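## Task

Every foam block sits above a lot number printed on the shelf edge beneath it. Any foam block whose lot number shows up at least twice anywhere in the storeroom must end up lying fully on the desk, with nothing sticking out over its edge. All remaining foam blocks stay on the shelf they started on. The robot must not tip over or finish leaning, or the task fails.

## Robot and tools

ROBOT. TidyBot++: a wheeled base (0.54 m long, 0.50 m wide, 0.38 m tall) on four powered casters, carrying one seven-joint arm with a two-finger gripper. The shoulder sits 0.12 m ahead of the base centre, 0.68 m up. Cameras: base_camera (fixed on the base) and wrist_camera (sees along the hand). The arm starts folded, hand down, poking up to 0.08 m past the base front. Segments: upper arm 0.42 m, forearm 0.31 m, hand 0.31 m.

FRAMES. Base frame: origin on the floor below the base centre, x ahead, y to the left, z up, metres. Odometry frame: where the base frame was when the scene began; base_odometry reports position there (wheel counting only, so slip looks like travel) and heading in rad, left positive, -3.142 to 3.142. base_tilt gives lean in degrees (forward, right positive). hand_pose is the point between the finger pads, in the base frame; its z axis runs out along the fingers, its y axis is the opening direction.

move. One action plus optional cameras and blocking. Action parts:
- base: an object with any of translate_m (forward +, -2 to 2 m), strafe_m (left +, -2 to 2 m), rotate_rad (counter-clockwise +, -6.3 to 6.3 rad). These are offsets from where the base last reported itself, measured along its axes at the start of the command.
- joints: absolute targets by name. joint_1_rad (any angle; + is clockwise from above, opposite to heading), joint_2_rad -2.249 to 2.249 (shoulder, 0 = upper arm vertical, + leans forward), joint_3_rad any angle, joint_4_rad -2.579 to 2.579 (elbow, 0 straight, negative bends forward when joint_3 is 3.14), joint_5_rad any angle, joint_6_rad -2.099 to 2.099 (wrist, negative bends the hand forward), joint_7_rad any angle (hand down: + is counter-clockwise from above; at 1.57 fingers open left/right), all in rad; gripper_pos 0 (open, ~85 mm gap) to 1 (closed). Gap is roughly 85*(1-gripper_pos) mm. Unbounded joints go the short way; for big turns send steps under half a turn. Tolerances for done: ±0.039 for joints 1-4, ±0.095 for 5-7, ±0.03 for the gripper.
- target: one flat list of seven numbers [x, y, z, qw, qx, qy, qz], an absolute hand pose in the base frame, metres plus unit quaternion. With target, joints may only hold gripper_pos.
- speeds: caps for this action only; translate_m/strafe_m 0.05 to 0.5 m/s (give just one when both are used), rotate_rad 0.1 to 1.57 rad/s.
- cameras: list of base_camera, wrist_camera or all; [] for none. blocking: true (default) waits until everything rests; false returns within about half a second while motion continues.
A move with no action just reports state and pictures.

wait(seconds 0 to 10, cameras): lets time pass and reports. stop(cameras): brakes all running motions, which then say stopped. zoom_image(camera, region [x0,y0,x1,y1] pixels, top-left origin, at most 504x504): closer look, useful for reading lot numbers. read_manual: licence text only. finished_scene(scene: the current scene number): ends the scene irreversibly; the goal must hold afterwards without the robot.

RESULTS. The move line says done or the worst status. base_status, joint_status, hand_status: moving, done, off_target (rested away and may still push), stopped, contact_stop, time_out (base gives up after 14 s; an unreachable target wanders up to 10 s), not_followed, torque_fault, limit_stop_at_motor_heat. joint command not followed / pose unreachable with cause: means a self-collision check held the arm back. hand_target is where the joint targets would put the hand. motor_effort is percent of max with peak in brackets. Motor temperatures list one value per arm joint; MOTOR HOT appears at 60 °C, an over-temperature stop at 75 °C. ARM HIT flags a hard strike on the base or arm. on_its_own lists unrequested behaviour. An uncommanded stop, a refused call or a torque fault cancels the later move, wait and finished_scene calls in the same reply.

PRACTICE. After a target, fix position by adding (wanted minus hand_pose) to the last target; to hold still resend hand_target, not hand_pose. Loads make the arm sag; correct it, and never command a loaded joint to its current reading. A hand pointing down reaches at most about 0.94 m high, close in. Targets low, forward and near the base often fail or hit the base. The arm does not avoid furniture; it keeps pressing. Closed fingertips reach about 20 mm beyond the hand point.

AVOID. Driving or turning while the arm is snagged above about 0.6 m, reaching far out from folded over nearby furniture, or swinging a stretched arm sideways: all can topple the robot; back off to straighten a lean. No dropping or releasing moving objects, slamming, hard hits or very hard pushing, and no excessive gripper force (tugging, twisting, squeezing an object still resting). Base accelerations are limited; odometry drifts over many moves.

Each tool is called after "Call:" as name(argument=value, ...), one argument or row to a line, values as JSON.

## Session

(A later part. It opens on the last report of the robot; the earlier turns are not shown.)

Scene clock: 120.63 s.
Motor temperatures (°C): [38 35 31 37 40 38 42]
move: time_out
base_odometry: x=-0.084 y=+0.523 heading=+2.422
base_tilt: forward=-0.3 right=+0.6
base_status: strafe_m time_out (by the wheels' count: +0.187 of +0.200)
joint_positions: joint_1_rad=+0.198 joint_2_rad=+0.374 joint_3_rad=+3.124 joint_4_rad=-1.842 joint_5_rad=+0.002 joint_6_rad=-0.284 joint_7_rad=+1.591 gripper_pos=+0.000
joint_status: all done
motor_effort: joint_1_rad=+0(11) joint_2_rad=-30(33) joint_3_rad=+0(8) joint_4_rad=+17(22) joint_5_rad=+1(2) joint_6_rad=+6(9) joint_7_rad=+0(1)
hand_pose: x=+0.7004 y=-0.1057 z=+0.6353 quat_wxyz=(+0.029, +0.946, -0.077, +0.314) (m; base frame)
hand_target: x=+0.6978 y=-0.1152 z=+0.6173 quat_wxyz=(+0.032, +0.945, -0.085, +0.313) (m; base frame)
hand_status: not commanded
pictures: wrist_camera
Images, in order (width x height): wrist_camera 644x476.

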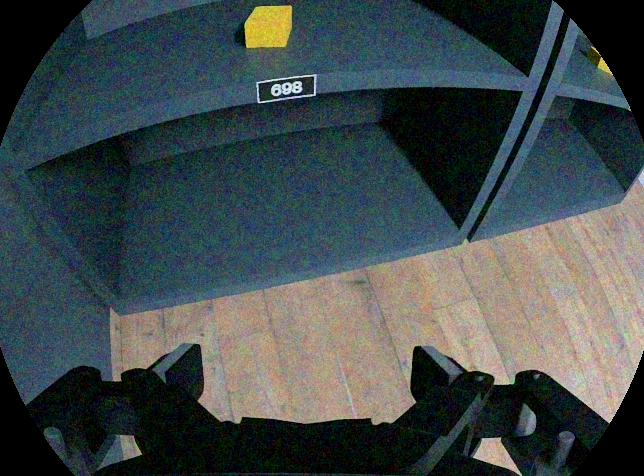

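Call:
move(
  base={"strafe_m":-0.04},
  joints={"joint_1_rad":0.18,"joint_2_rad":0.37,"joint_4_rad":-1.871,"joint_6_rad":-0.23},
  cameras=[],
)

Call:
move(
  base={"translate_m":0.42},
  speeds={"translate_m":0.25},
)

Scene clock: 122.13 s.
Motor temperatures (°C): [38 35 31 37 40 38 42]
move: done
base_odometry: x=-0.058 y=+0.553 heading=+2.423
base_tilt: forward=-0.3 right=+0.6
base_status: done
joint_positions: joint_1_rad=+0.186 joint_2_rad=+0.364 joint_3_rad=+3.127 joint_4_rad=-1.843 joint_5_rad=+0.002 joint_6_rad=-0.282 joint_7_rad=+1.591 gripper_pos=+0.000
joint_status: all done
motor_effort: joint_1_rad=+0(4) joint_2_rad=-30(30) joint_3_rad=+0(3) joint_4_rad=+17(18) joint_5_rad=+1(1) joint_6_rad=+6(7) joint_7_rad=+0(1)
hand_pose: x=+0.7017 y=-0.1002 z=+0.6407 quat_wxyz=(+0.029, +0.945, -0.072, +0.319) (m; base frame)
hand_target: x=+0.7027 y=-0.0981 z=+0.6350 quat_wxyz=(+0.029, +0.942, -0.071, +0.328) (m; base frame)
hand_status: not commanded
pictures: none
No camera images: "cameras" was empty.

Scene clock: 124.57 s.
Motor temperatures (°C): [38 35 31 37 40 38 42]
move: done
base_odometry: x=-0.374 y=+0.830 heading=+2.424
base_tilt: forward=-0.3 right=+0.6
base_status: done
joint_positions: joint_1_rad=+0.186 joint_2_rad=+0.362 joint_3_rad=+3.127 joint_4_rad=-1.847 joint_5_rad=+0.002 joint_6_rad=-0.278 joint_7_rad=+1.591 gripper_pos=+0.000
joint_status: not commanded
motor_effort: joint_1_rad=+0(2) joint_2_rad=-29(31) joint_3_rad=+0(1) joint_4_rad=+17(19) joint_5_rad=+1(1) joint_6_rad=+6(7) joint_7_rad=+0(1)
hand_pose: x=+0.7012 y=-0.1001 z=+0.6411 quat_wxyz=(+0.029, +0.944, -0.072, +0.320) (m; base frame)
hand_target: x=+0.7027 y=-0.0981 z=+0.6350 quat_wxyz=(+0.029, +0.942, -0.071, +0.328) (m; base frame)
hand_status: not commanded
pictures: base_camera, wrist_camera
Images, in order (width x height): base_camera 644x364, wrist_camera 644x476.

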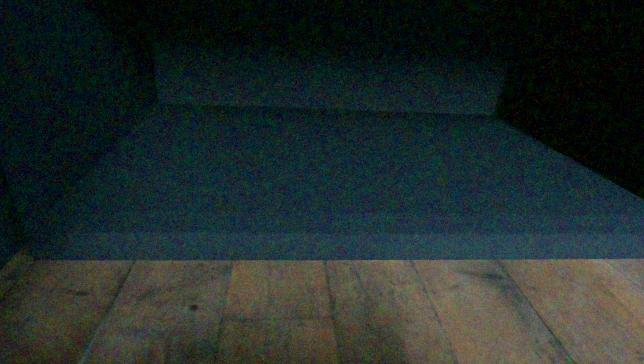

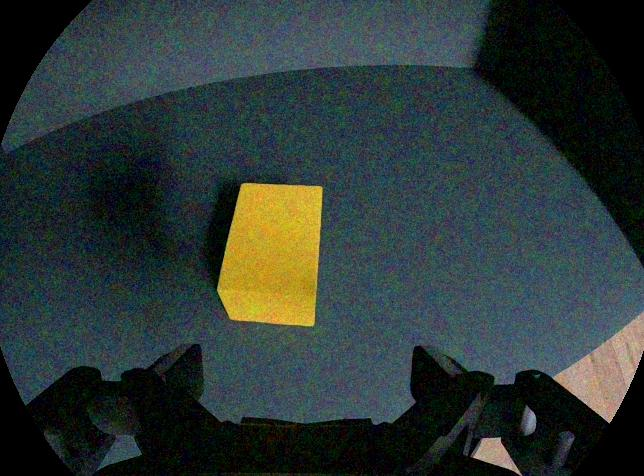

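Call:
move(
  base={"translate_m":0.125},
  joints={"joint_1_rad":0.14},
  speeds={"translate_m":0.2},
  cameras=["wrist_camera"],
)

Call:
move(
  joints={"joint_2_rad":0.475,"joint_4_rad":-1.965,"joint_6_rad":-0.03},
  cameras=["wrist_camera"],
)

Scene clock: 126.37 s.
Motor temperatures (°C): [38 35 31 37 40 38 42]
move: done
base_odometry: x=-0.469 y=+0.912 heading=+2.424
base_tilt: forward=-0.3 right=+0.6
base_status: done
joint_positions: joint_1_rad=+0.152 joint_2_rad=+0.361 joint_3_rad=+3.128 joint_4_rad=-1.849 joint_5_rad=+0.002 joint_6_rad=-0.277 joint_7_rad=+1.591 gripper_pos=+0.000
joint_status: all done
motor_effort: joint_1_rad=+0(3) joint_2_rad=-29(32) joint_3_rad=+0(2) joint_4_rad=+16(19) joint_5_rad=+1(1) joint_6_rad=+6(7) joint_7_rad=+0(1)
hand_pose: x=+0.7038 y=-0.0801 z=+0.6412 quat_wxyz=(+0.024, +0.945, -0.056, +0.321) (m; base frame)
hand_target: x=+0.7061 y=-0.0747 z=+0.6350 quat_wxyz=(+0.023, +0.943, -0.052, +0.328) (m; base frame)
hand_status: not commanded
pictures: wrist_camera
Images, in order (width x height): wrist_camera 644x476.

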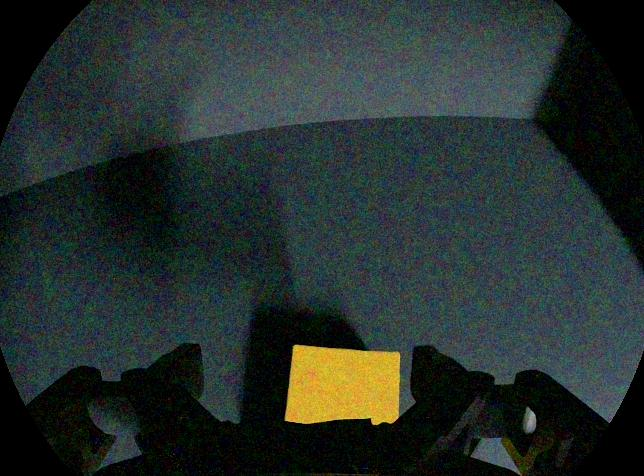

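Scene clock: 127.57 s.
Motor temperatures (°C): [38 35 30 37 40 38 42]
move: done
base_odometry: x=-0.468 y=+0.912 heading=+2.424
base_tilt: forward=-0.3 right=+0.6
base_status: not commanded
joint_positions: joint_1_rad=+0.151 joint_2_rad=+0.445 joint_3_rad=+3.128 joint_4_rad=-1.935 joint_5_rad=+0.002 joint_6_rad=-0.071 joint_7_rad=+1.591 gripper_pos=+0.000
joint_status: all done
motor_effort: joint_1_rad=-1(4) joint_2_rad=-28(32) joint_3_rad=-1(4) joint_4_rad=+14(18) joint_5_rad=+1(1) joint_6_rad=+5(6) joint_7_rad=+0(1)
hand_pose: x=+0.7097 y=-0.0812 z=+0.5943 quat_wxyz=(+0.025, +0.939, -0.056, +0.338) (m; base frame)
hand_target: x=+0.7032 y=-0.0742 z=+0.5723 quat_wxyz=(+0.022, +0.943, -0.052, +0.329) (m; base frame)
hand_status: not commanded
pictures: wrist_camera
Images, in order (width x height): wrist_camera 644x476.

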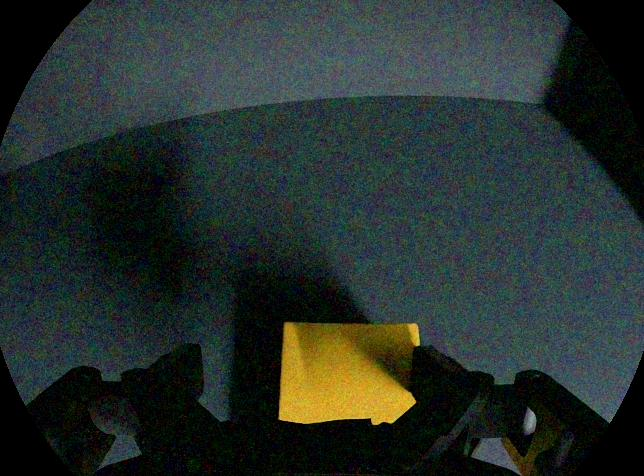

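Call:
move(
  joints={"joint_2_rad":0.43,"joint_4_rad":-1.93},
  cameras=[],
)

Call:
move(
  joints={"joint_1_rad":0.172},
  cameras=[],
)

Call:
move(
  joints={"joint_2_rad":0.50,"joint_4_rad":-1.99,"joint_6_rad":0.0},
  cameras=["wrist_camera"],
)

Scene clock: 128.47 s.
Motor temperatures (°C): [38 35 30 37 40 38 42]
move: done
base_odometry: x=-0.468 y=+0.912 heading=+2.424
base_tilt: forward=-0.3 right=+0.6
base_status: not commanded
joint_positions: joint_1_rad=+0.151 joint_2_rad=+0.430 joint_3_rad=+3.128 joint_4_rad=-1.935 joint_5_rad=+0.002 joint_6_rad=-0.071 joint_7_rad=+1.591 gripper_pos=+0.000
joint_status: all done
motor_effort: joint_1_rad=+0(1) joint_2_rad=-30(31) joint_3_rad=+0(1) joint_4_rad=+16(16) joint_5_rad=+1(1) joint_6_rad=+6(7) joint_7_rad=+0(1)
hand_pose: x=+0.7111 y=-0.0814 z=+0.6031 quat_wxyz=(+0.025, +0.937, -0.056, +0.345) (m; base frame)
hand_target: x=+0.7234 y=-0.0770 z=+0.6138 quat_wxyz=(+0.025, +0.929, -0.051, +0.366) (m; base frame)
hand_status: not commanded
pictures: none
No camera images: "cameras" was empty.

Scene clock: 129.10 s.
Motor temperatures (°C): [38 35 30 37 40 38 42]
move: done
base_odometry: x=-0.468 y=+0.912 heading=+2.424
base_tilt: forward=-0.3 right=+0.6
base_status: not commanded
joint_positions: joint_1_rad=+0.164 joint_2_rad=+0.430 joint_3_rad=+3.128 joint_4_rad=-1.935 joint_5_rad=+0.002 joint_6_rad=-0.071 joint_7_rad=+1.591 gripper_pos=+0.000
joint_status: all done
motor_effort: joint_1_rad=+0(2) joint_2_rad=-30(30) joint_3_rad=+0(1) joint_4_rad=+15(16) joint_5_rad=+1(1) joint_6_rad=+6(6) joint_7_rad=+0(1)
hand_pose: x=+0.7100 y=-0.0888 z=+0.6031 quat_wxyz=(+0.028, +0.936, -0.062, +0.345) (m; base frame)
hand_target: x=+0.7206 y=-0.0963 z=+0.6138 quat_wxyz=(+0.031, +0.928, -0.066, +0.366) (m; base frame)
hand_status: not commanded
pictures: none
No camera images: "cameras" was empty.

Scene clock: 130.00 s.
Motor temperatures (°C): [38 35 30 37 40 38 42]
move: done
base_odometry: x=-0.468 y=+0.912 heading=+2.424
base_tilt: forward=-0.3 right=+0.6
base_status: not commanded
joint_positions: joint_1_rad=+0.164 joint_2_rad=+0.482 joint_3_rad=+3.128 joint_4_rad=-1.971 joint_5_rad=+0.002 joint_6_rad=-0.049 joint_7_rad=+1.591 gripper_pos=+0.000
joint_status: all done
motor_effort: joint_1_rad=-1(1) joint_2_rad=-30(33) joint_3_rad=+0(1) joint_4_rad=+13(16) joint_5_rad=+1(1) joint_6_rad=+5(7) joint_7_rad=+0(1)
hand_pose: x=+0.6934 y=-0.0861 z=+0.5624 quat_wxyz=(+0.025, +0.947, -0.063, +0.314) (m; base frame)
hand_target: x=+0.6928 y=-0.0916 z=+0.5537 quat_wxyz=(+0.027, +0.945, -0.068, +0.319) (m; base frame)
hand_status: not commanded
pictures: wrist_camera
Images, in order (width x height): wrist_camera 644x476.

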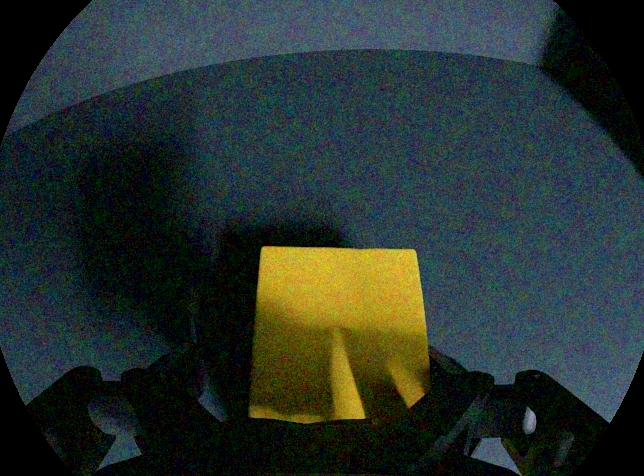

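Call:
move(
  base={"translate_m":0.03},
  speeds={"translate_m":0.1},
  cameras=[],
)

Call:
move(
  joints={"gripper_pos":0.6},
  cameras=["wrist_camera"],
)

Scene clock: 131.00 s.
Motor temperatures (°C): [38 35 30 37 40 38 42]
move: done
base_odometry: x=-0.491 y=+0.931 heading=+2.425
base_tilt: forward=-0.3 right=+0.6
base_status: done
joint_positions: joint_1_rad=+0.164 joint_2_rad=+0.483 joint_3_rad=+3.128 joint_4_rad=-1.972 joint_5_rad=+0.002 joint_6_rad=-0.047 joint_7_rad=+1.591 gripper_pos=+0.000
joint_status: not commanded
motor_effort: joint_1_rad=-1(2) joint_2_rad=-30(32) joint_3_rad=+0(1) joint_4_rad=+14(16) joint_5_rad=+1(1) joint_6_rad=+6(6) joint_7_rad=+0(1)
hand_pose: x=+0.6931 y=-0.0861 z=+0.5616 quat_wxyz=(+0.025, +0.947, -0.063, +0.314) (m; base frame)
hand_target: x=+0.6928 y=-0.0916 z=+0.5537 quat_wxyz=(+0.027, +0.945, -0.068, +0.319) (m; base frame)
hand_status: not commanded
pictures: none
No camera images: "cameras" was empty.

Scene clock: 131.87 s.
Motor temperatures (°C): [38 35 30 37 40 38 42]
move: off_target
base_odometry: x=-0.491 y=+0.931 heading=+2.425
base_tilt: forward=-0.3 right=+0.6
base_status: not commanded
joint_positions: joint_1_rad=+0.165 joint_2_rad=+0.479 joint_3_rad=+3.129 joint_4_rad=-1.972 joint_5_rad=+0.002 joint_6_rad=-0.042 joint_7_rad=+1.591 gripper_pos=+0.378
joint_status: gripper_pos off_target (ended at +0.378, target +0.600)
motor_effort: joint_1_rad=-1(2) joint_2_rad=-29(31) joint_3_rad=-1(3) joint_4_rad=+13(14) joint_5_rad=+1(1) joint_6_rad=+5(5) joint_7_rad=+0(1)
hand_pose: x=+0.6946 y=-0.0870 z=+0.5649 quat_wxyz=(+0.025, +0.946, -0.063, +0.318) (m; base frame)
hand_target: x=+0.6928 y=-0.0916 z=+0.5537 quat_wxyz=(+0.027, +0.945, -0.068, +0.319) (m; base frame)
hand_status: not commanded
pictures: wrist_camera
Images, in order (width x height): wrist_camera 644x476.

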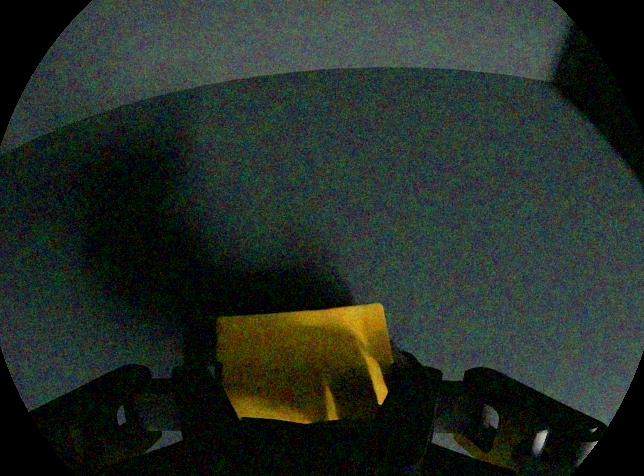

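Call:
move(
  joints={"joint_2_rad":0.35,"joint_4_rad":-1.871,"joint_6_rad":-0.2},
  cameras=["wrist_camera"],
)

Call:
move(
  base={"translate_m":-0.6},
  speeds={"translate_m":0.35},
)

Scene clock: 133.40 s.
Motor temperatures (°C): [38 35 30 37 40 38 42]
move: done
base_odometry: x=-0.491 y=+0.931 heading=+2.425
base_tilt: forward=-0.3 right=+0.6
base_status: not commanded
joint_positions: joint_1_rad=+0.165 joint_2_rad=+0.338 joint_3_rad=+3.129 joint_4_rad=-1.878 joint_5_rad=+0.002 joint_6_rad=-0.154 joint_7_rad=+1.591 gripper_pos=+0.378
joint_status: all done
motor_effort: joint_1_rad=+0(1) joint_2_rad=-29(34) joint_3_rad=+0(1) joint_4_rad=+18(18) joint_5_rad=+1(1) joint_6_rad=+6(7) joint_7_rad=+0(1)
hand_pose: x=+0.7199 y=-0.0912 z=+0.6668 quat_wxyz=(+0.031, +0.924, -0.061, +0.375) (m; base frame)
hand_target: x=+0.7112 y=-0.0948 z=+0.6529 quat_wxyz=(+0.030, +0.933, -0.066, +0.351) (m; base frame)
hand_status: not commanded
pictures: wrist_camera
Images, in order (width x height): wrist_camera 644x476.

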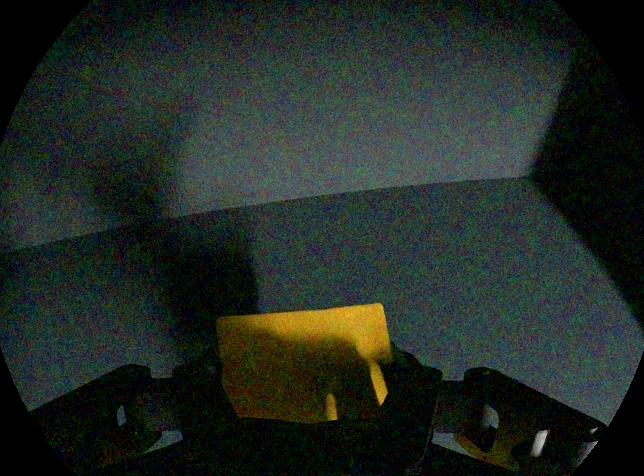

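Scene clock: 136.13 s.
Motor temperatures (°C): [38 35 30 37 40 38 42]
move: done
base_odometry: x=-0.039 y=+0.537 heading=+2.426
base_tilt: forward=-0.4 right=+0.6
base_status: done
joint_positions: joint_1_rad=+0.166 joint_2_rad=+0.339 joint_3_rad=+3.129 joint_4_rad=-1.875 joint_5_rad=+0.002 joint_6_rad=-0.159 joint_7_rad=+1.591 gripper_pos=+0.378
joint_status: not commanded
motor_effort: joint_1_rad=+0(5) joint_2_rad=-29(33) joint_3_rad=+0(4) joint_4_rad=+17(20) joint_5_rad=+1(1) joint_6_rad=+6(7) joint_7_rad=+0(1)
hand_pose: x=+0.7197 y=-0.0922 z=+0.6662 quat_wxyz=(+0.031, +0.925, -0.062, +0.373) (m; base frame)
hand_target: x=+0.7112 y=-0.0948 z=+0.6529 quat_wxyz=(+0.030, +0.933, -0.066, +0.351) (m; base frame)
hand_status: not commanded
pictures: base_camera, wrist_camera
Images, in order (width x height): base_camera 644x364, wrist_camera 644x476.

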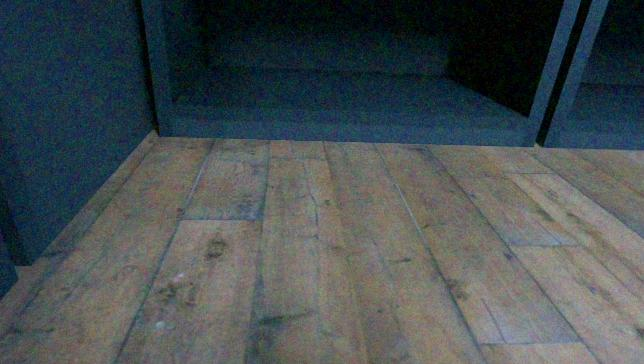

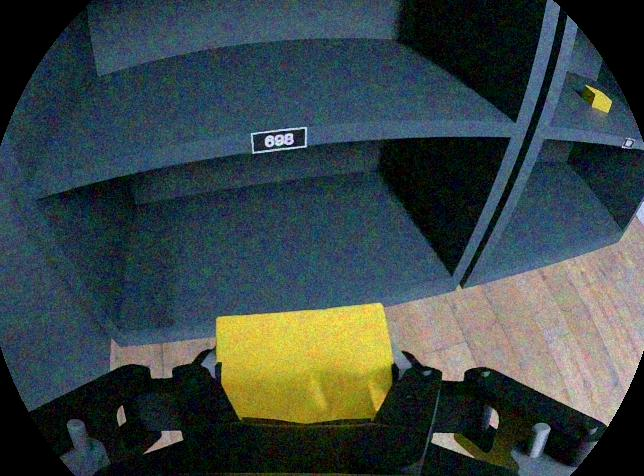

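Call:
move(
  joints={"joint_1_rad":0,"joint_2_rad":-0.37,"joint_4_rad":-1.9,"joint_6_rad":-0.6},
  base={"translate_m":-1.0,"strafe_m":-0.25},
  cameras=[],
)

Call:
move(
  base={"rotate_rad":-1.57},
)

Scene clock: 139.60 s.
Motor temperatures (°C): [38 35 30 37 40 38 42]
move: done
base_odometry: x=+0.880 y=+0.069 heading=+2.426
base_tilt: forward=-0.4 right=+0.6
base_status: done
joint_positions: joint_1_rad=+0.019 joint_2_rad=-0.369 joint_3_rad=+3.129 joint_4_rad=-1.875 joint_5_rad=+0.002 joint_6_rad=-0.555 joint_7_rad=+1.591 gripper_pos=+0.378
joint_status: all done
motor_effort: joint_1_rad=+0(2) joint_2_rad=-8(33) joint_3_rad=+1(1) joint_4_rad=+22(23) joint_5_rad=+1(1) joint_6_rad=+9(9) joint_7_rad=+0(1)
hand_pose: x=+0.5554 y=-0.0010 z=+0.9483 quat_wxyz=(+0.010, +0.857, +0.007, +0.515) (m; base frame)
hand_target: x=+0.5447 y=+0.0070 z=+0.9217 quat_wxyz=(+0.004, +0.875, +0.015, +0.484) (m; base frame)
hand_status: not commanded
pictures: none
No camera images: "cameras" was empty.

Scene clock: 141.93 s.
Motor temperatures (°C): [38 35 30 37 40 37 42]
move: done
base_odometry: x=+0.880 y=+0.069 heading=+0.857
base_tilt: forward=-0.3 right=+0.6
base_status: done
joint_positions: joint_1_rad=+0.014 joint_2_rad=-0.369 joint_3_rad=+3.131 joint_4_rad=-1.875 joint_5_rad=+0.002 joint_6_rad=-0.555 joint_7_rad=+1.591 gripper_pos=+0.378
joint_status: not commanded
motor_effort: joint_1_rad=+0(2) joint_2_rad=-8(10) joint_3_rad=+1(3) joint_4_rad=+22(23) joint_5_rad=+1(1) joint_6_rad=+8(9) joint_7_rad=+0(1)
hand_pose: x=+0.5554 y=+0.0002 z=+0.9483 quat_wxyz=(+0.009, +0.857, +0.008, +0.515) (m; base frame)
hand_target: x=+0.5447 y=+0.0070 z=+0.9217 quat_wxyz=(+0.004, +0.875, +0.015, +0.484) (m; base frame)
hand_status: not commanded
pictures: base_camera, wrist_camera
Images, in order (width x height): base_camera 644x364, wrist_camera 644x476.

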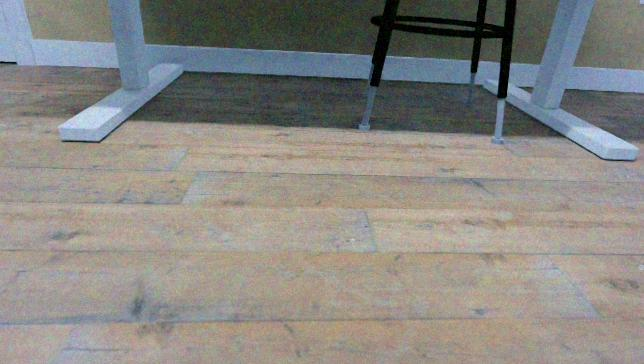

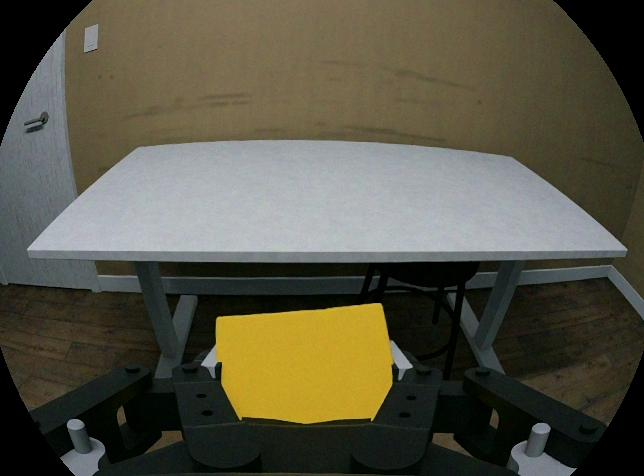

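Call:
move(
  joints={"joint_1_rad":-0.3,"joint_2_rad":0.1,"joint_4_rad":-1.17,"joint_6_rad":-1.2},
  cameras=[],
)

Call:
move(
  base={"translate_m":0.42},
  joints={"joint_2_rad":0.262,"joint_4_rad":-1.17,"joint_6_rad":-1.13},
)

Scene clock: 149.67 s.
Motor temperatures (°C): [38 35 30 37 40 37 42]
move: done
base_odometry: x=+0.880 y=+0.070 heading=+0.857
base_tilt: forward=-0.3 right=+0.6
base_status: not commanded
joint_positions: joint_1_rad=-0.282 joint_2_rad=+0.078 joint_3_rad=+3.131 joint_4_rad=-1.187 joint_5_rad=+0.002 joint_6_rad=-1.149 joint_7_rad=+1.591 gripper_pos=+0.378
joint_status: all done
motor_effort: joint_1_rad=+0(2) joint_2_rad=-22(23) joint_3_rad=+0(1) joint_4_rad=+20(23) joint_5_rad=+1(1) joint_6_rad=+6(9) joint_7_rad=-1(1)
hand_pose: x=+0.6354 y=+0.1558 z=+0.9635 quat_wxyz=(-0.048, +0.923, +0.145, +0.353) (m; base frame)
hand_target: x=+0.6287 y=+0.1652 z=+0.9499 quat_wxyz=(-0.048, +0.931, +0.156, +0.326) (m; base frame)
hand_status: not commanded
pictures: none
No camera images: "cameras" was empty.

Scene clock: 151.67 s.
Motor temperatures (°C): [38 35 30 37 40 37 42]
move: done
base_odometry: x=+1.155 y=+0.387 heading=+0.856
base_tilt: forward=-0.3 right=+0.6
base_status: done
joint_positions: joint_1_rad=-0.285 joint_2_rad=+0.254 joint_3_rad=+3.131 joint_4_rad=-1.179 joint_5_rad=+0.002 joint_6_rad=-1.151 joint_7_rad=+1.591 gripper_pos=+0.378
joint_status: all done
motor_effort: joint_1_rad=-1(2) joint_2_rad=-29(32) joint_3_rad=+0(1) joint_4_rad=+20(22) joint_5_rad=+1(1) joint_6_rad=+5(8) joint_7_rad=+0(1)
hand_pose: x=+0.6757 y=+0.1695 z=+0.8684 quat_wxyz=(-0.038, +0.949, +0.151, +0.273) (m; base frame)
hand_target: x=+0.6811 y=+0.1816 z=+0.8713 quat_wxyz=(-0.043, +0.945, +0.158, +0.283) (m; base frame)
hand_status: not commanded
pictures: base_camera, wrist_camera
Images, in order (width x height): base_camera 644x364, wrist_camera 644x476.

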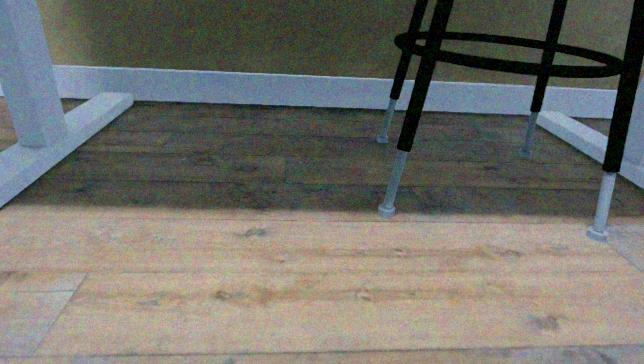

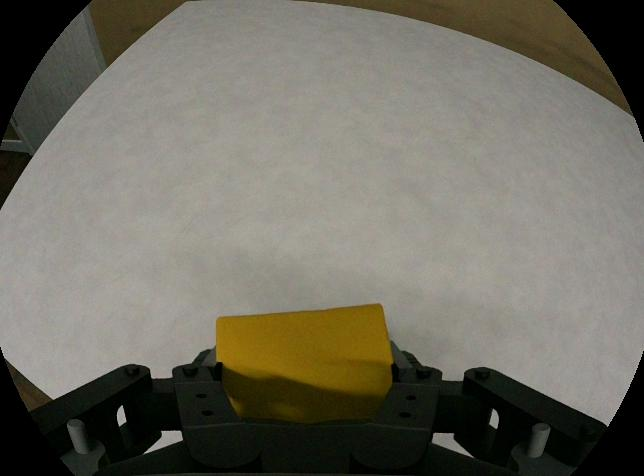

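Call:
move(
  base={"translate_m":0.08},
  joints={"joint_4_rad":-1.40,"joint_6_rad":-0.86},
  cameras=["wrist_camera"],
)

Call:
move(
  joints={"joint_4_rad":-1.45,"joint_6_rad":-0.80},
  cameras=["wrist_camera"],
)

Scene clock: 153.47 s.
Motor temperatures (°C): [38 35 30 37 40 37 42]
move: done
base_odometry: x=+1.208 y=+0.447 heading=+0.855
base_tilt: forward=-0.3 right=+0.6
base_status: done
joint_positions: joint_1_rad=-0.286 joint_2_rad=+0.259 joint_3_rad=+3.131 joint_4_rad=-1.374 joint_5_rad=+0.002 joint_6_rad=-0.917 joint_7_rad=+1.591 gripper_pos=+0.378
joint_status: all done
motor_effort: joint_1_rad=+0(2) joint_2_rad=-29(33) joint_3_rad=+0(1) joint_4_rad=+20(22) joint_5_rad=+1(1) joint_6_rad=+5(6) joint_7_rad=-1(1)
hand_pose: x=+0.6880 y=+0.1742 z=+0.8107 quat_wxyz=(-0.040, +0.945, +0.151, +0.289) (m; base frame)
hand_target: x=+0.6924 y=+0.1855 z=+0.8062 quat_wxyz=(-0.045, +0.939, +0.157, +0.301) (m; base frame)
hand_status: not commanded
pictures: wrist_camera
Images, in order (width x height): wrist_camera 644x476.

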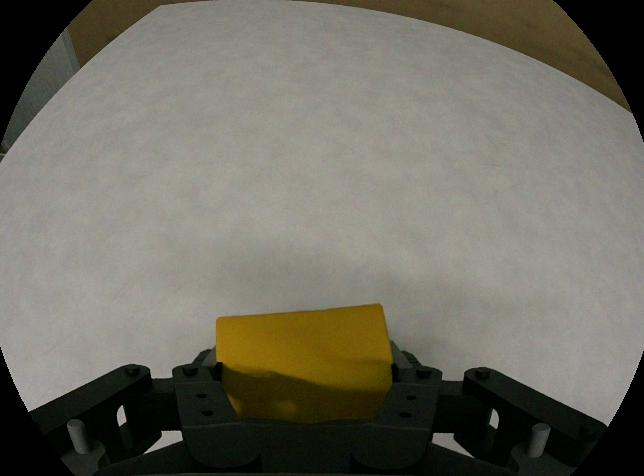

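Scene clock: 154.20 s.
Motor temperatures (°C): [38 35 30 37 40 37 42]
move: done
base_odometry: x=+1.208 y=+0.447 heading=+0.855
base_tilt: forward=-0.3 right=+0.6
base_status: not commanded
joint_positions: joint_1_rad=-0.286 joint_2_rad=+0.259 joint_3_rad=+3.131 joint_4_rad=-1.425 joint_5_rad=+0.002 joint_6_rad=-0.853 joint_7_rad=+1.591 gripper_pos=+0.378
joint_status: all done
motor_effort: joint_1_rad=+0(1) joint_2_rad=-29(30) joint_3_rad=+0(0) joint_4_rad=+21(22) joint_5_rad=+1(1) joint_6_rad=+5(6) joint_7_rad=+0(0)
hand_pose: x=+0.6897 y=+0.1748 z=+0.7970 quat_wxyz=(-0.041, +0.943, +0.150, +0.295) (m; base frame)
hand_target: x=+0.6931 y=+0.1857 z=+0.7924 quat_wxyz=(-0.046, +0.938, +0.157, +0.306) (m; base frame)
hand_status: not commanded
pictures: wrist_camera
Images, in order (width x height): wrist_camera 644x476.

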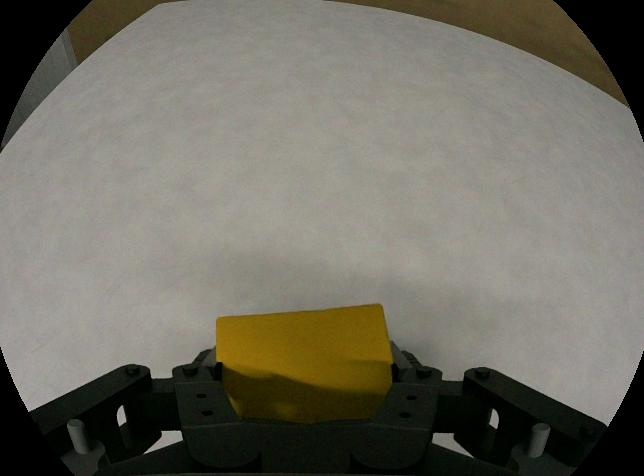

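Step down until z stalls.

Call:
move(
  joints={"joint_4_rad":-1.50,"joint_6_rad":-0.74},
  cameras=[],
)

Call:
move(
  joints={"joint_4_rad":-1.54,"joint_6_rad":-0.69},
  cameras=[],
)

Call:
move(
  joints={"joint_4_rad":-1.58,"joint_6_rad":-0.64},
  cameras=["wrist_camera"],
)

Scene clock: 155.17 s.
Motor temperatures (°C): [38 36 30 37 40 37 42]
move: done
base_odometry: x=+1.208 y=+0.447 heading=+0.855
base_tilt: forward=-0.3 right=+0.6
base_status: not commanded
joint_positions: joint_1_rad=-0.286 joint_2_rad=+0.259 joint_3_rad=+3.131 joint_4_rad=-1.475 joint_5_rad=+0.002 joint_6_rad=-0.793 joint_7_rad=+1.591 gripper_pos=+0.378
joint_status: all done
motor_effort: joint_1_rad=+0(1) joint_2_rad=-28(31) joint_3_rad=+0(0) joint_4_rad=+20(21) joint_5_rad=+1(1) joint_6_rad=+5(6) joint_7_rad=+0(1)
hand_pose: x=+0.6902 y=+0.1750 z=+0.7832 quat_wxyz=(-0.042, +0.941, +0.150, +0.300) (m; base frame)
hand_target: x=+0.6930 y=+0.1857 z=+0.7788 quat_wxyz=(-0.047, +0.936, +0.157, +0.311) (m; base frame)
hand_status: not commanded
pictures: none
No camera images: "cameras" was empty.

Scene clock: 155.87 s.
Motor temperatures (°C): [38 36 30 37 40 37 42]
move: done
base_odometry: x=+1.208 y=+0.447 heading=+0.855
base_tilt: forward=-0.3 right=+0.6
base_status: not commanded
joint_positions: joint_1_rad=-0.286 joint_2_rad=+0.259 joint_3_rad=+3.131 joint_4_rad=-1.515 joint_5_rad=+0.002 joint_6_rad=-0.741 joint_7_rad=+1.591 gripper_pos=+0.378
joint_status: all done
motor_effort: joint_1_rad=+0(1) joint_2_rad=-28(30) joint_3_rad=+0(0) joint_4_rad=+20(22) joint_5_rad=+1(1) joint_6_rad=+5(7) joint_7_rad=+0(1)
hand_pose: x=+0.6908 y=+0.1752 z=+0.7730 quat_wxyz=(-0.043, +0.939, +0.150, +0.305) (m; base frame)
hand_target: x=+0.6928 y=+0.1857 z=+0.7683 quat_wxyz=(-0.048, +0.935, +0.156, +0.316) (m; base frame)
hand_status: not commanded
pictures: none
No camera images: "cameras" was empty.

Scene clock: 156.57 s.
Motor temperatures (°C): [38 36 30 37 40 37 42]
move: done
base_odometry: x=+1.208 y=+0.447 heading=+0.855
base_tilt: forward=-0.3 right=+0.6
base_status: not commanded
joint_positions: joint_1_rad=-0.286 joint_2_rad=+0.259 joint_3_rad=+3.131 joint_4_rad=-1.555 joint_5_rad=+0.002 joint_6_rad=-0.691 joint_7_rad=+1.591 gripper_pos=+0.378
joint_status: all done
motor_effort: joint_1_rad=+0(1) joint_2_rad=-28(30) joint_3_rad=+0(0) joint_4_rad=+20(21) joint_5_rad=+1(1) joint_6_rad=+5(7) joint_7_rad=+0(1)
hand_pose: x=+0.6905 y=+0.1752 z=+0.7626 quat_wxyz=(-0.043, +0.938, +0.150, +0.310) (m; base frame)
hand_target: x=+0.6922 y=+0.1856 z=+0.7580 quat_wxyz=(-0.048, +0.933, +0.156, +0.320) (m; base frame)
hand_status: not commanded
pictures: wrist_camera
Images, in order (width x height): wrist_camera 644x476.

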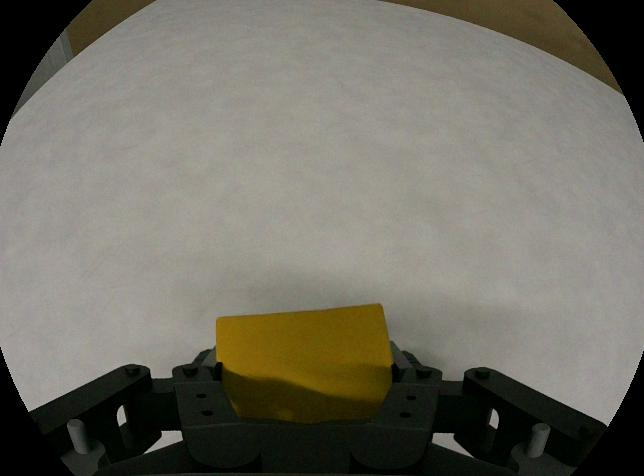

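Call:
move(
  joints={"joint_4_rad":-1.62,"joint_6_rad":-0.59},
  cameras=[],
)

Call:
move(
  joints={"joint_4_rad":-1.66,"joint_6_rad":-0.54},
  cameras=[],
)

Call:
move(
  joints={"joint_4_rad":-1.70,"joint_6_rad":-0.49},
  cameras=["wrist_camera"],
)

Scene clock: 157.40 s.
Motor temperatures (°C): [38 36 30 37 40 37 42]
move: done
base_odometry: x=+1.208 y=+0.447 heading=+0.855
base_tilt: forward=-0.3 right=+0.6
base_status: not commanded
joint_positions: joint_1_rad=-0.286 joint_2_rad=+0.259 joint_3_rad=+3.131 joint_4_rad=-1.595 joint_5_rad=+0.002 joint_6_rad=-0.642 joint_7_rad=+1.591 gripper_pos=+0.378
joint_status: all done
motor_effort: joint_1_rad=+0(1) joint_2_rad=-28(30) joint_3_rad=+0(0) joint_4_rad=+20(21) joint_5_rad=+1(1) joint_6_rad=+6(6) joint_7_rad=+0(1)
hand_pose: x=+0.6895 y=+0.1749 z=+0.7523 quat_wxyz=(-0.044, +0.936, +0.149, +0.314) (m; base frame)
hand_target: x=+0.6911 y=+0.1852 z=+0.7479 quat_wxyz=(-0.049, +0.932, +0.156, +0.325) (m; base frame)
hand_status: not commanded
pictures: none
No camera images: "cameras" was empty.

Scene clock: 158.07 s.
Motor temperatures (°C): [38 36 30 37 40 37 42]
move: done
base_odometry: x=+1.208 y=+0.447 heading=+0.855
base_tilt: forward=-0.3 right=+0.6
base_status: not commanded
joint_positions: joint_1_rad=-0.286 joint_2_rad=+0.246 joint_3_rad=+3.131 joint_4_rad=-1.626 joint_5_rad=+0.002 joint_6_rad=-0.596 joint_7_rad=+1.591 gripper_pos=+0.378
joint_status: all done
motor_effort: joint_1_rad=+0(1) joint_2_rad=-25(28) joint_3_rad=+0(0) joint_4_rad=+19(20) joint_5_rad=+1(1) joint_6_rad=+7(8) joint_7_rad=+0(0)
hand_pose: x=+0.6893 y=+0.1749 z=+0.7532 quat_wxyz=(-0.046, +0.932, +0.149, +0.327) (m; base frame)
hand_target: x=+0.6895 y=+0.1847 z=+0.7380 quat_wxyz=(-0.050, +0.930, +0.155, +0.330) (m; base frame)
hand_status: not commanded
pictures: none
No camera images: "cameras" was empty.

Scene clock: 158.77 s.
Motor temperatures (°C): [38 36 30 37 40 37 42]
move: off_target
base_odometry: x=+1.208 y=+0.447 heading=+0.855
base_tilt: forward=-0.3 right=+0.6
base_status: not commanded
joint_positions: joint_1_rad=-0.286 joint_2_rad=+0.232 joint_3_rad=+3.131 joint_4_rad=-1.660 joint_5_rad=+0.002 joint_6_rad=-0.547 joint_7_rad=+1.591 gripper_pos=+0.378
joint_status: joint_4_rad off_target (ended at -1.660, target -1.700); the others done
motor_effort: joint_1_rad=-1(1) joint_2_rad=-22(25) joint_3_rad=-1(1) joint_4_rad=+18(19) joint_5_rad=+0(1) joint_6_rad=+6(7) joint_7_rad=-1(1)
hand_pose: x=+0.6888 y=+0.1748 z=+0.7544 quat_wxyz=(-0.048, +0.927, +0.148, +0.341) (m; base frame)
hand_target: x=+0.6874 y=+0.1841 z=+0.7282 quat_wxyz=(-0.050, +0.928, +0.155, +0.334) (m; base frame)
hand_status: not commanded
pictures: wrist_camera
Images, in order (width x height): wrist_camera 644x476.

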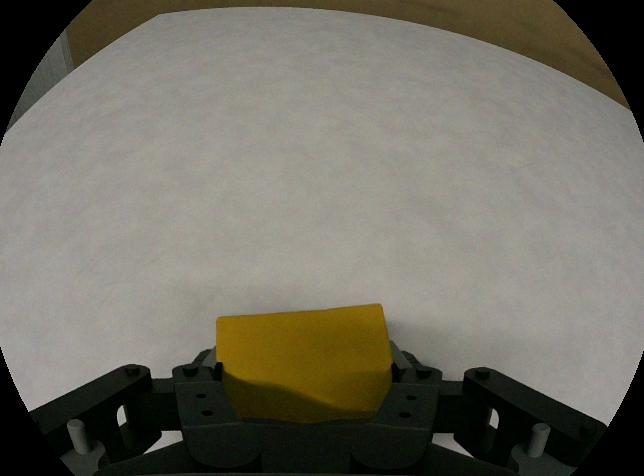

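Call:
move(
  joints={"joint_4_rad":-1.63,"joint_6_rad":-0.57},
  cameras=[],
)

Call:
move(
  joints={"gripper_pos":0},
  cameras=[],
)

Call:
move(
  joints={"joint_2_rad":0.1,"joint_4_rad":-1.3,"joint_6_rad":-0.85},
  cameras=[],
)

Call:
move(
  base={"translate_m":-0.5},
  cameras=["wrist_camera"],
)

Scene clock: 159.80 s.
Motor temperatures (°C): [38 36 30 37 40 37 42]
move: done
base_odometry: x=+1.208 y=+0.447 heading=+0.855
base_tilt: forward=-0.3 right=+0.6
base_status: not commanded
joint_positions: joint_1_rad=-0.286 joint_2_rad=+0.245 joint_3_rad=+3.131 joint_4_rad=-1.639 joint_5_rad=+0.002 joint_6_rad=-0.555 joint_7_rad=+1.591 gripper_pos=+0.378
joint_status: all done
motor_effort: joint_1_rad=-1(1) joint_2_rad=-27(28) joint_3_rad=+0(1) joint_4_rad=+20(20) joint_5_rad=+1(1) joint_6_rad=+6(8) joint_7_rad=+0(1)
hand_pose: x=+0.6949 y=+0.1766 z=+0.7560 quat_wxyz=(-0.048, +0.927, +0.148, +0.341) (m; base frame)
hand_target: x=+0.6925 y=+0.1857 z=+0.7469 quat_wxyz=(-0.050, +0.930, +0.155, +0.330) (m; base frame)
hand_status: not commanded
pictures: none
No camera images: "cameras" was empty.

Scene clock: 160.67 s.
Motor temperatures (°C): [38 36 30 37 40 37 42]
move: done
base_odometry: x=+1.208 y=+0.447 heading=+0.855
base_tilt: forward=-0.3 right=+0.6
base_status: not commanded
joint_positions: joint_1_rad=-0.286 joint_2_rad=+0.245 joint_3_rad=+3.131 joint_4_rad=-1.639 joint_5_rad=+0.002 joint_6_rad=-0.555 joint_7_rad=+1.591 gripper_pos=+0.000
joint_status: all done
motor_effort: joint_1_rad=+0(1) joint_2_rad=-29(29) joint_3_rad=+0(1) joint_4_rad=+19(20) joint_5_rad=+1(1) joint_6_rad=+6(6) joint_7_rad=+0(1)
hand_pose: x=+0.6949 y=+0.1766 z=+0.7560 quat_wxyz=(-0.048, +0.927, +0.148, +0.341) (m; base frame)
hand_target: x=+0.6925 y=+0.1857 z=+0.7469 quat_wxyz=(-0.050, +0.930, +0.155, +0.330) (m; base frame)
hand_status: not commanded
pictures: none
No camera images: "cameras" was empty.

Scene clock: 162.37 s.
Motor temperatures (°C): [38 36 30 37 40 37 42]
move: done
base_odometry: x=+1.208 y=+0.447 heading=+0.855
base_tilt: forward=-0.3 right=+0.6
base_status: not commanded
joint_positions: joint_1_rad=-0.286 joint_2_rad=+0.089 joint_3_rad=+3.131 joint_4_rad=-1.307 joint_5_rad=+0.002 joint_6_rad=-0.800 joint_7_rad=+1.591 gripper_pos=+0.000
joint_status: all done
motor_effort: joint_1_rad=-1(1) joint_2_rad=-24(31) joint_3_rad=+0(0) joint_4_rad=+21(22) joint_5_rad=+1(1) joint_6_rad=+7(8) joint_7_rad=+0(1)
hand_pose: x=+0.6920 y=+0.1757 z=+0.9730 quat_wxyz=(-0.062, +0.879, +0.140, +0.451) (m; base frame)
hand_target: x=+0.6840 y=+0.1830 z=+0.9584 quat_wxyz=(-0.063, +0.890, +0.149, +0.427) (m; base frame)
hand_status: not commanded
pictures: none
No camera images: "cameras" was empty.

Scene clock: 164.67 s.
Motor temperatures (°C): [38 36 30 37 40 37 42]
move: done
base_odometry: x=+0.880 y=+0.070 heading=+0.856
base_tilt: forward=-0.3 right=+0.6
base_status: done
joint_positions: joint_1_rad=-0.291 joint_2_rad=+0.083 joint_3_rad=+3.130 joint_4_rad=-1.307 joint_5_rad=+0.002 joint_6_rad=-0.808 joint_7_rad=+1.591 gripper_pos=+0.000
joint_status: not commanded
motor_effort: joint_1_rad=+0(4) joint_2_rad=-23(28) joint_3_rad=+0(3) joint_4_rad=+21(23) joint_5_rad=+1(2) joint_6_rad=+7(8) joint_7_rad=-1(1)
hand_pose: x=+0.6880 y=+0.1778 z=+0.9752 quat_wxyz=(-0.063, +0.879, +0.143, +0.450) (m; base frame)
hand_target: x=+0.6840 y=+0.1830 z=+0.9584 quat_wxyz=(-0.063, +0.890, +0.149, +0.427) (m; base frame)
hand_status: not commanded
pictures: wrist_camera
Images, in order (width x height): wrist_camera 644x476.

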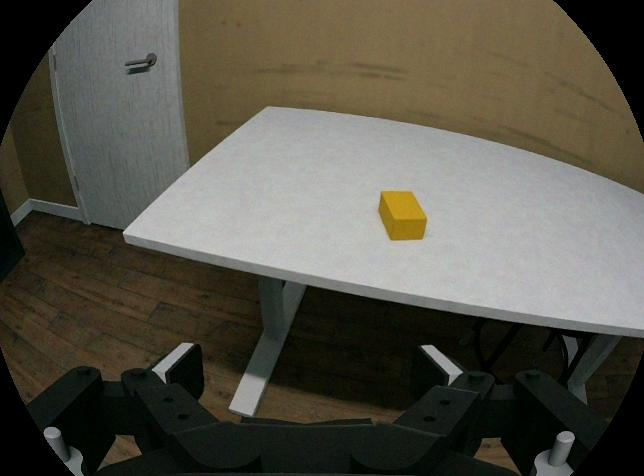

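Call:
move(
  joints={"joint_1_rad":0,"joint_2_rad":-0.37,"joint_4_rad":-1.9,"joint_6_rad":-0.6,"gripper_pos":1},
  base={"rotate_rad":1.567},
  cameras=[],
)

Call:
move(
  base={"translate_m":1.0,"strafe_m":0.17},
  joints={"joint_1_rad":0,"joint_2_rad":0.09,"joint_4_rad":-1.2,"joint_6_rad":-0.8},
)

Scene clock: 168.93 s.
Motor temperatures (°C): [38 36 30 37 40 37 42]
move: done
base_odometry: x=+0.880 y=+0.070 heading=+2.422
base_tilt: forward=-0.3 right=+0.6
base_status: done
joint_positions: joint_1_rad=-0.018 joint_2_rad=-0.358 joint_3_rad=+3.127 joint_4_rad=-1.869 joint_5_rad=+0.002 joint_6_rad=-0.656 joint_7_rad=+1.591 gripper_pos=+0.999
joint_status: all done
motor_effort: joint_1_rad=+0(4) joint_2_rad=-8(25) joint_3_rad=+1(3) joint_4_rad=+22(23) joint_5_rad=+1(1) joint_6_rad=+7(8) joint_7_rad=+0(1)
hand_pose: x=+0.5425 y=+0.0156 z=+0.9201 quat_wxyz=(+0.000, +0.883, +0.024, +0.469) (m; base frame)
hand_target: x=+0.5447 y=+0.0070 z=+0.9217 quat_wxyz=(+0.004, +0.875, +0.015, +0.484) (m; base frame)
hand_status: not commanded
pictures: none
No camera images: "cameras" was empty.

Scene clock: 172.07 s.
Motor temperatures (°C): [38 36 30 37 40 37 42]
move: done
base_odometry: x=+0.016 y=+0.601 heading=+2.423
base_tilt: forward=-0.3 right=+0.6
base_status: done
joint_positions: joint_1_rad=-0.018 joint_2_rad=+0.079 joint_3_rad=+3.127 joint_4_rad=-1.214 joint_5_rad=+0.002 joint_6_rad=-0.752 joint_7_rad=+1.591 gripper_pos=+0.999
joint_status: all done
motor_effort: joint_1_rad=-1(2) joint_2_rad=-22(27) joint_3_rad=+0(1) joint_4_rad=+20(24) joint_5_rad=+1(1) joint_6_rad=+8(10) joint_7_rad=+0(1)
hand_pose: x=+0.7310 y=+0.0200 z=+1.0451 quat_wxyz=(-0.003, +0.853, +0.022, +0.521) (m; base frame)
hand_target: x=+0.7290 y=+0.0080 z=+1.0335 quat_wxyz=(+0.002, +0.865, +0.014, +0.502) (m; base frame)
hand_status: not commanded
pictures: base_camera, wrist_camera
Images, in order (width x height): base_camera 644x364, wrist_camera 644x476.

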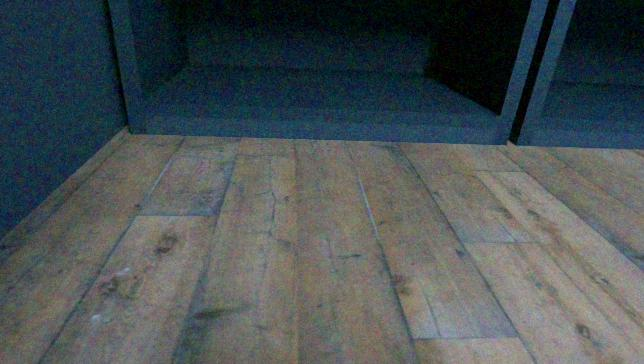

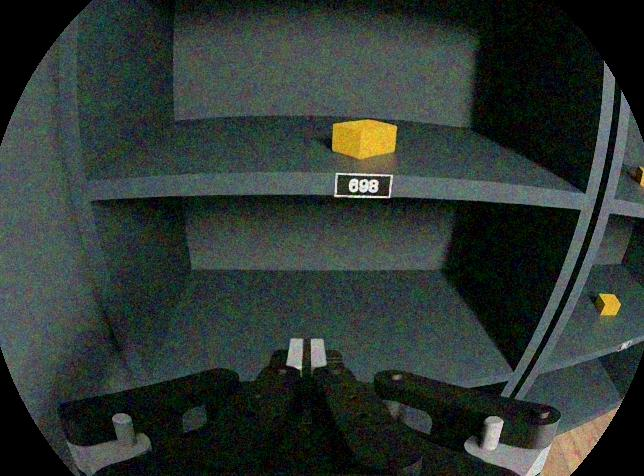

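Call:
move(
  base={"translate_m":0.43},
  speeds={"translate_m":0.25},
  joints={"joint_1_rad":-0.12,"joint_2_rad":0.055},
  cameras=["wrist_camera"],
)

Scene clock: 176.10 s.
Motor temperatures (°C): [38 36 30 37 40 37 42]
move: done
base_odometry: x=-0.308 y=+0.884 heading=+2.423
base_tilt: forward=-0.3 right=+0.6
base_status: done
joint_positions: joint_1_rad=-0.111 joint_2_rad=+0.055 joint_3_rad=+3.127 joint_4_rad=-1.212 joint_5_rad=+0.002 joint_6_rad=-0.755 joint_7_rad=+1.591 gripper_pos=+0.999
joint_status: all done
motor_effort: joint_1_rad=-1(2) joint_2_rad=-23(28) joint_3_rad=+0(2) joint_4_rad=+21(22) joint_5_rad=+1(1) joint_6_rad=+8(9) joint_7_rad=+0(1)
hand_pose: x=+0.7171 y=+0.0759 z=+1.0601 quat_wxyz=(-0.027, +0.845, +0.062, +0.530) (m; base frame)
hand_target: x=+0.7110 y=+0.0795 z=+1.0547 quat_wxyz=(-0.029, +0.854, +0.065, +0.516) (m; base frame)
hand_status: not commanded
pictures: wrist_camera
Images, in order (width x height): wrist_camera 644x476.

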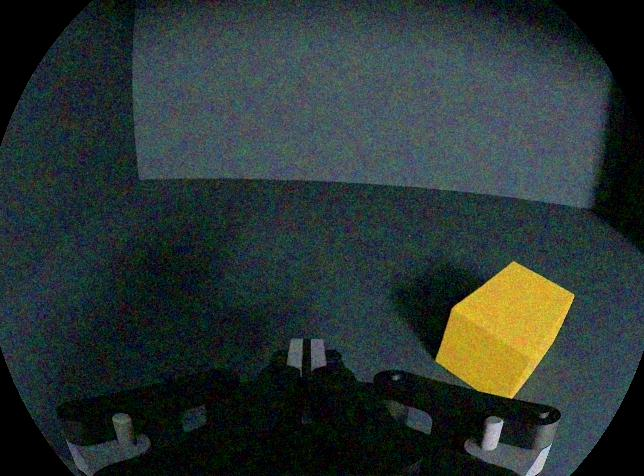

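Call:
move(
  joints={"joint_1_rad":0.02},
  cameras=["wrist_camera"],
)

Call:
move(
  joints={"joint_1_rad":0.07},
  cameras=["wrist_camera"],
)

Scene clock: 177.47 s.
Motor temperatures (°C): [38 36 30 37 40 37 42]
move: done
base_odometry: x=-0.308 y=+0.884 heading=+2.423
base_tilt: forward=-0.3 right=+0.6
base_status: not commanded
joint_positions: joint_1_rad=+0.010 joint_2_rad=+0.055 joint_3_rad=+3.129 joint_4_rad=-1.212 joint_5_rad=+0.002 joint_6_rad=-0.755 joint_7_rad=+1.591 gripper_pos=+0.999
joint_status: all done
motor_effort: joint_1_rad=+0(2) joint_2_rad=-22(23) joint_3_rad=+0(2) joint_4_rad=+21(22) joint_5_rad=+0(1) joint_6_rad=+9(9) joint_7_rad=+0(1)
hand_pose: x=+0.7220 y=+0.0020 z=+1.0601 quat_wxyz=(+0.005, +0.847, +0.009, +0.531) (m; base frame)
hand_target: x=+0.7163 y=-0.0039 z=+1.0547 quat_wxyz=(+0.007, +0.856, +0.005, +0.517) (m; base frame)
hand_status: not commanded
pictures: wrist_camera
Images, in order (width x height): wrist_camera 644x476.

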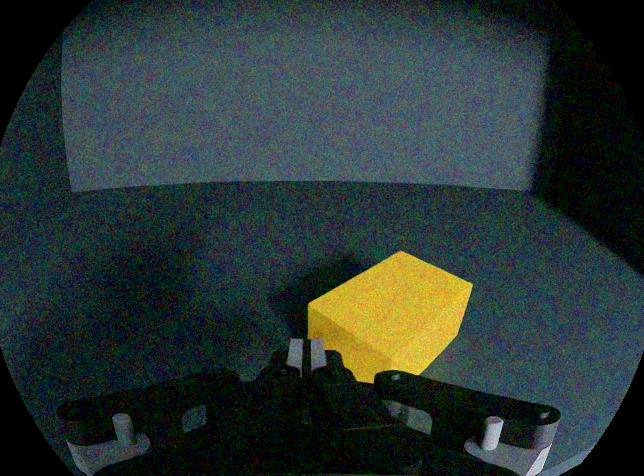

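Scene clock: 178.23 s.
Motor temperatures (°C): [38 36 30 37 40 37 42]
move: done
base_odometry: x=-0.308 y=+0.884 heading=+2.423
base_tilt: forward=-0.3 right=+0.6
base_status: not commanded
joint_positions: joint_1_rad=+0.058 joint_2_rad=+0.055 joint_3_rad=+3.130 joint_4_rad=-1.212 joint_5_rad=+0.002 joint_6_rad=-0.755 joint_7_rad=+1.591 gripper_pos=+0.999
joint_status: all done
motor_effort: joint_1_rad=+0(2) joint_2_rad=-23(23) joint_3_rad=+0(1) joint_4_rad=+21(22) joint_5_rad=+1(1) joint_6_rad=+8(9) joint_7_rad=+0(1)
hand_pose: x=+0.7213 y=-0.0276 z=+1.0601 quat_wxyz=(+0.018, +0.847, -0.011, +0.531) (m; base frame)
hand_target: x=+0.7154 y=-0.0338 z=+1.0547 quat_wxyz=(+0.020, +0.856, -0.016, +0.517) (m; base frame)
hand_status: not commanded
pictures: wrist_camera
Images, in order (width x height): wrist_camera 644x476.

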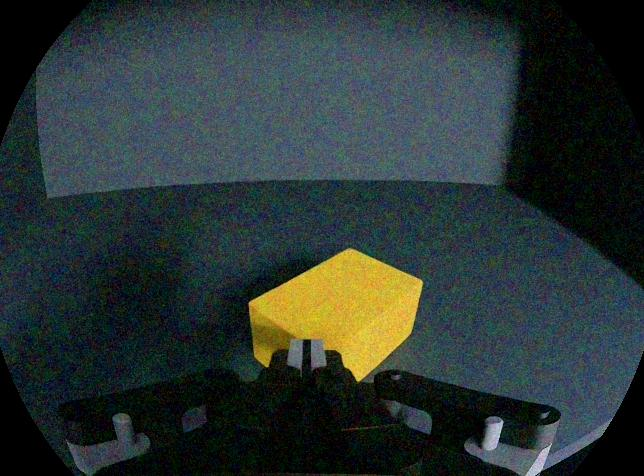

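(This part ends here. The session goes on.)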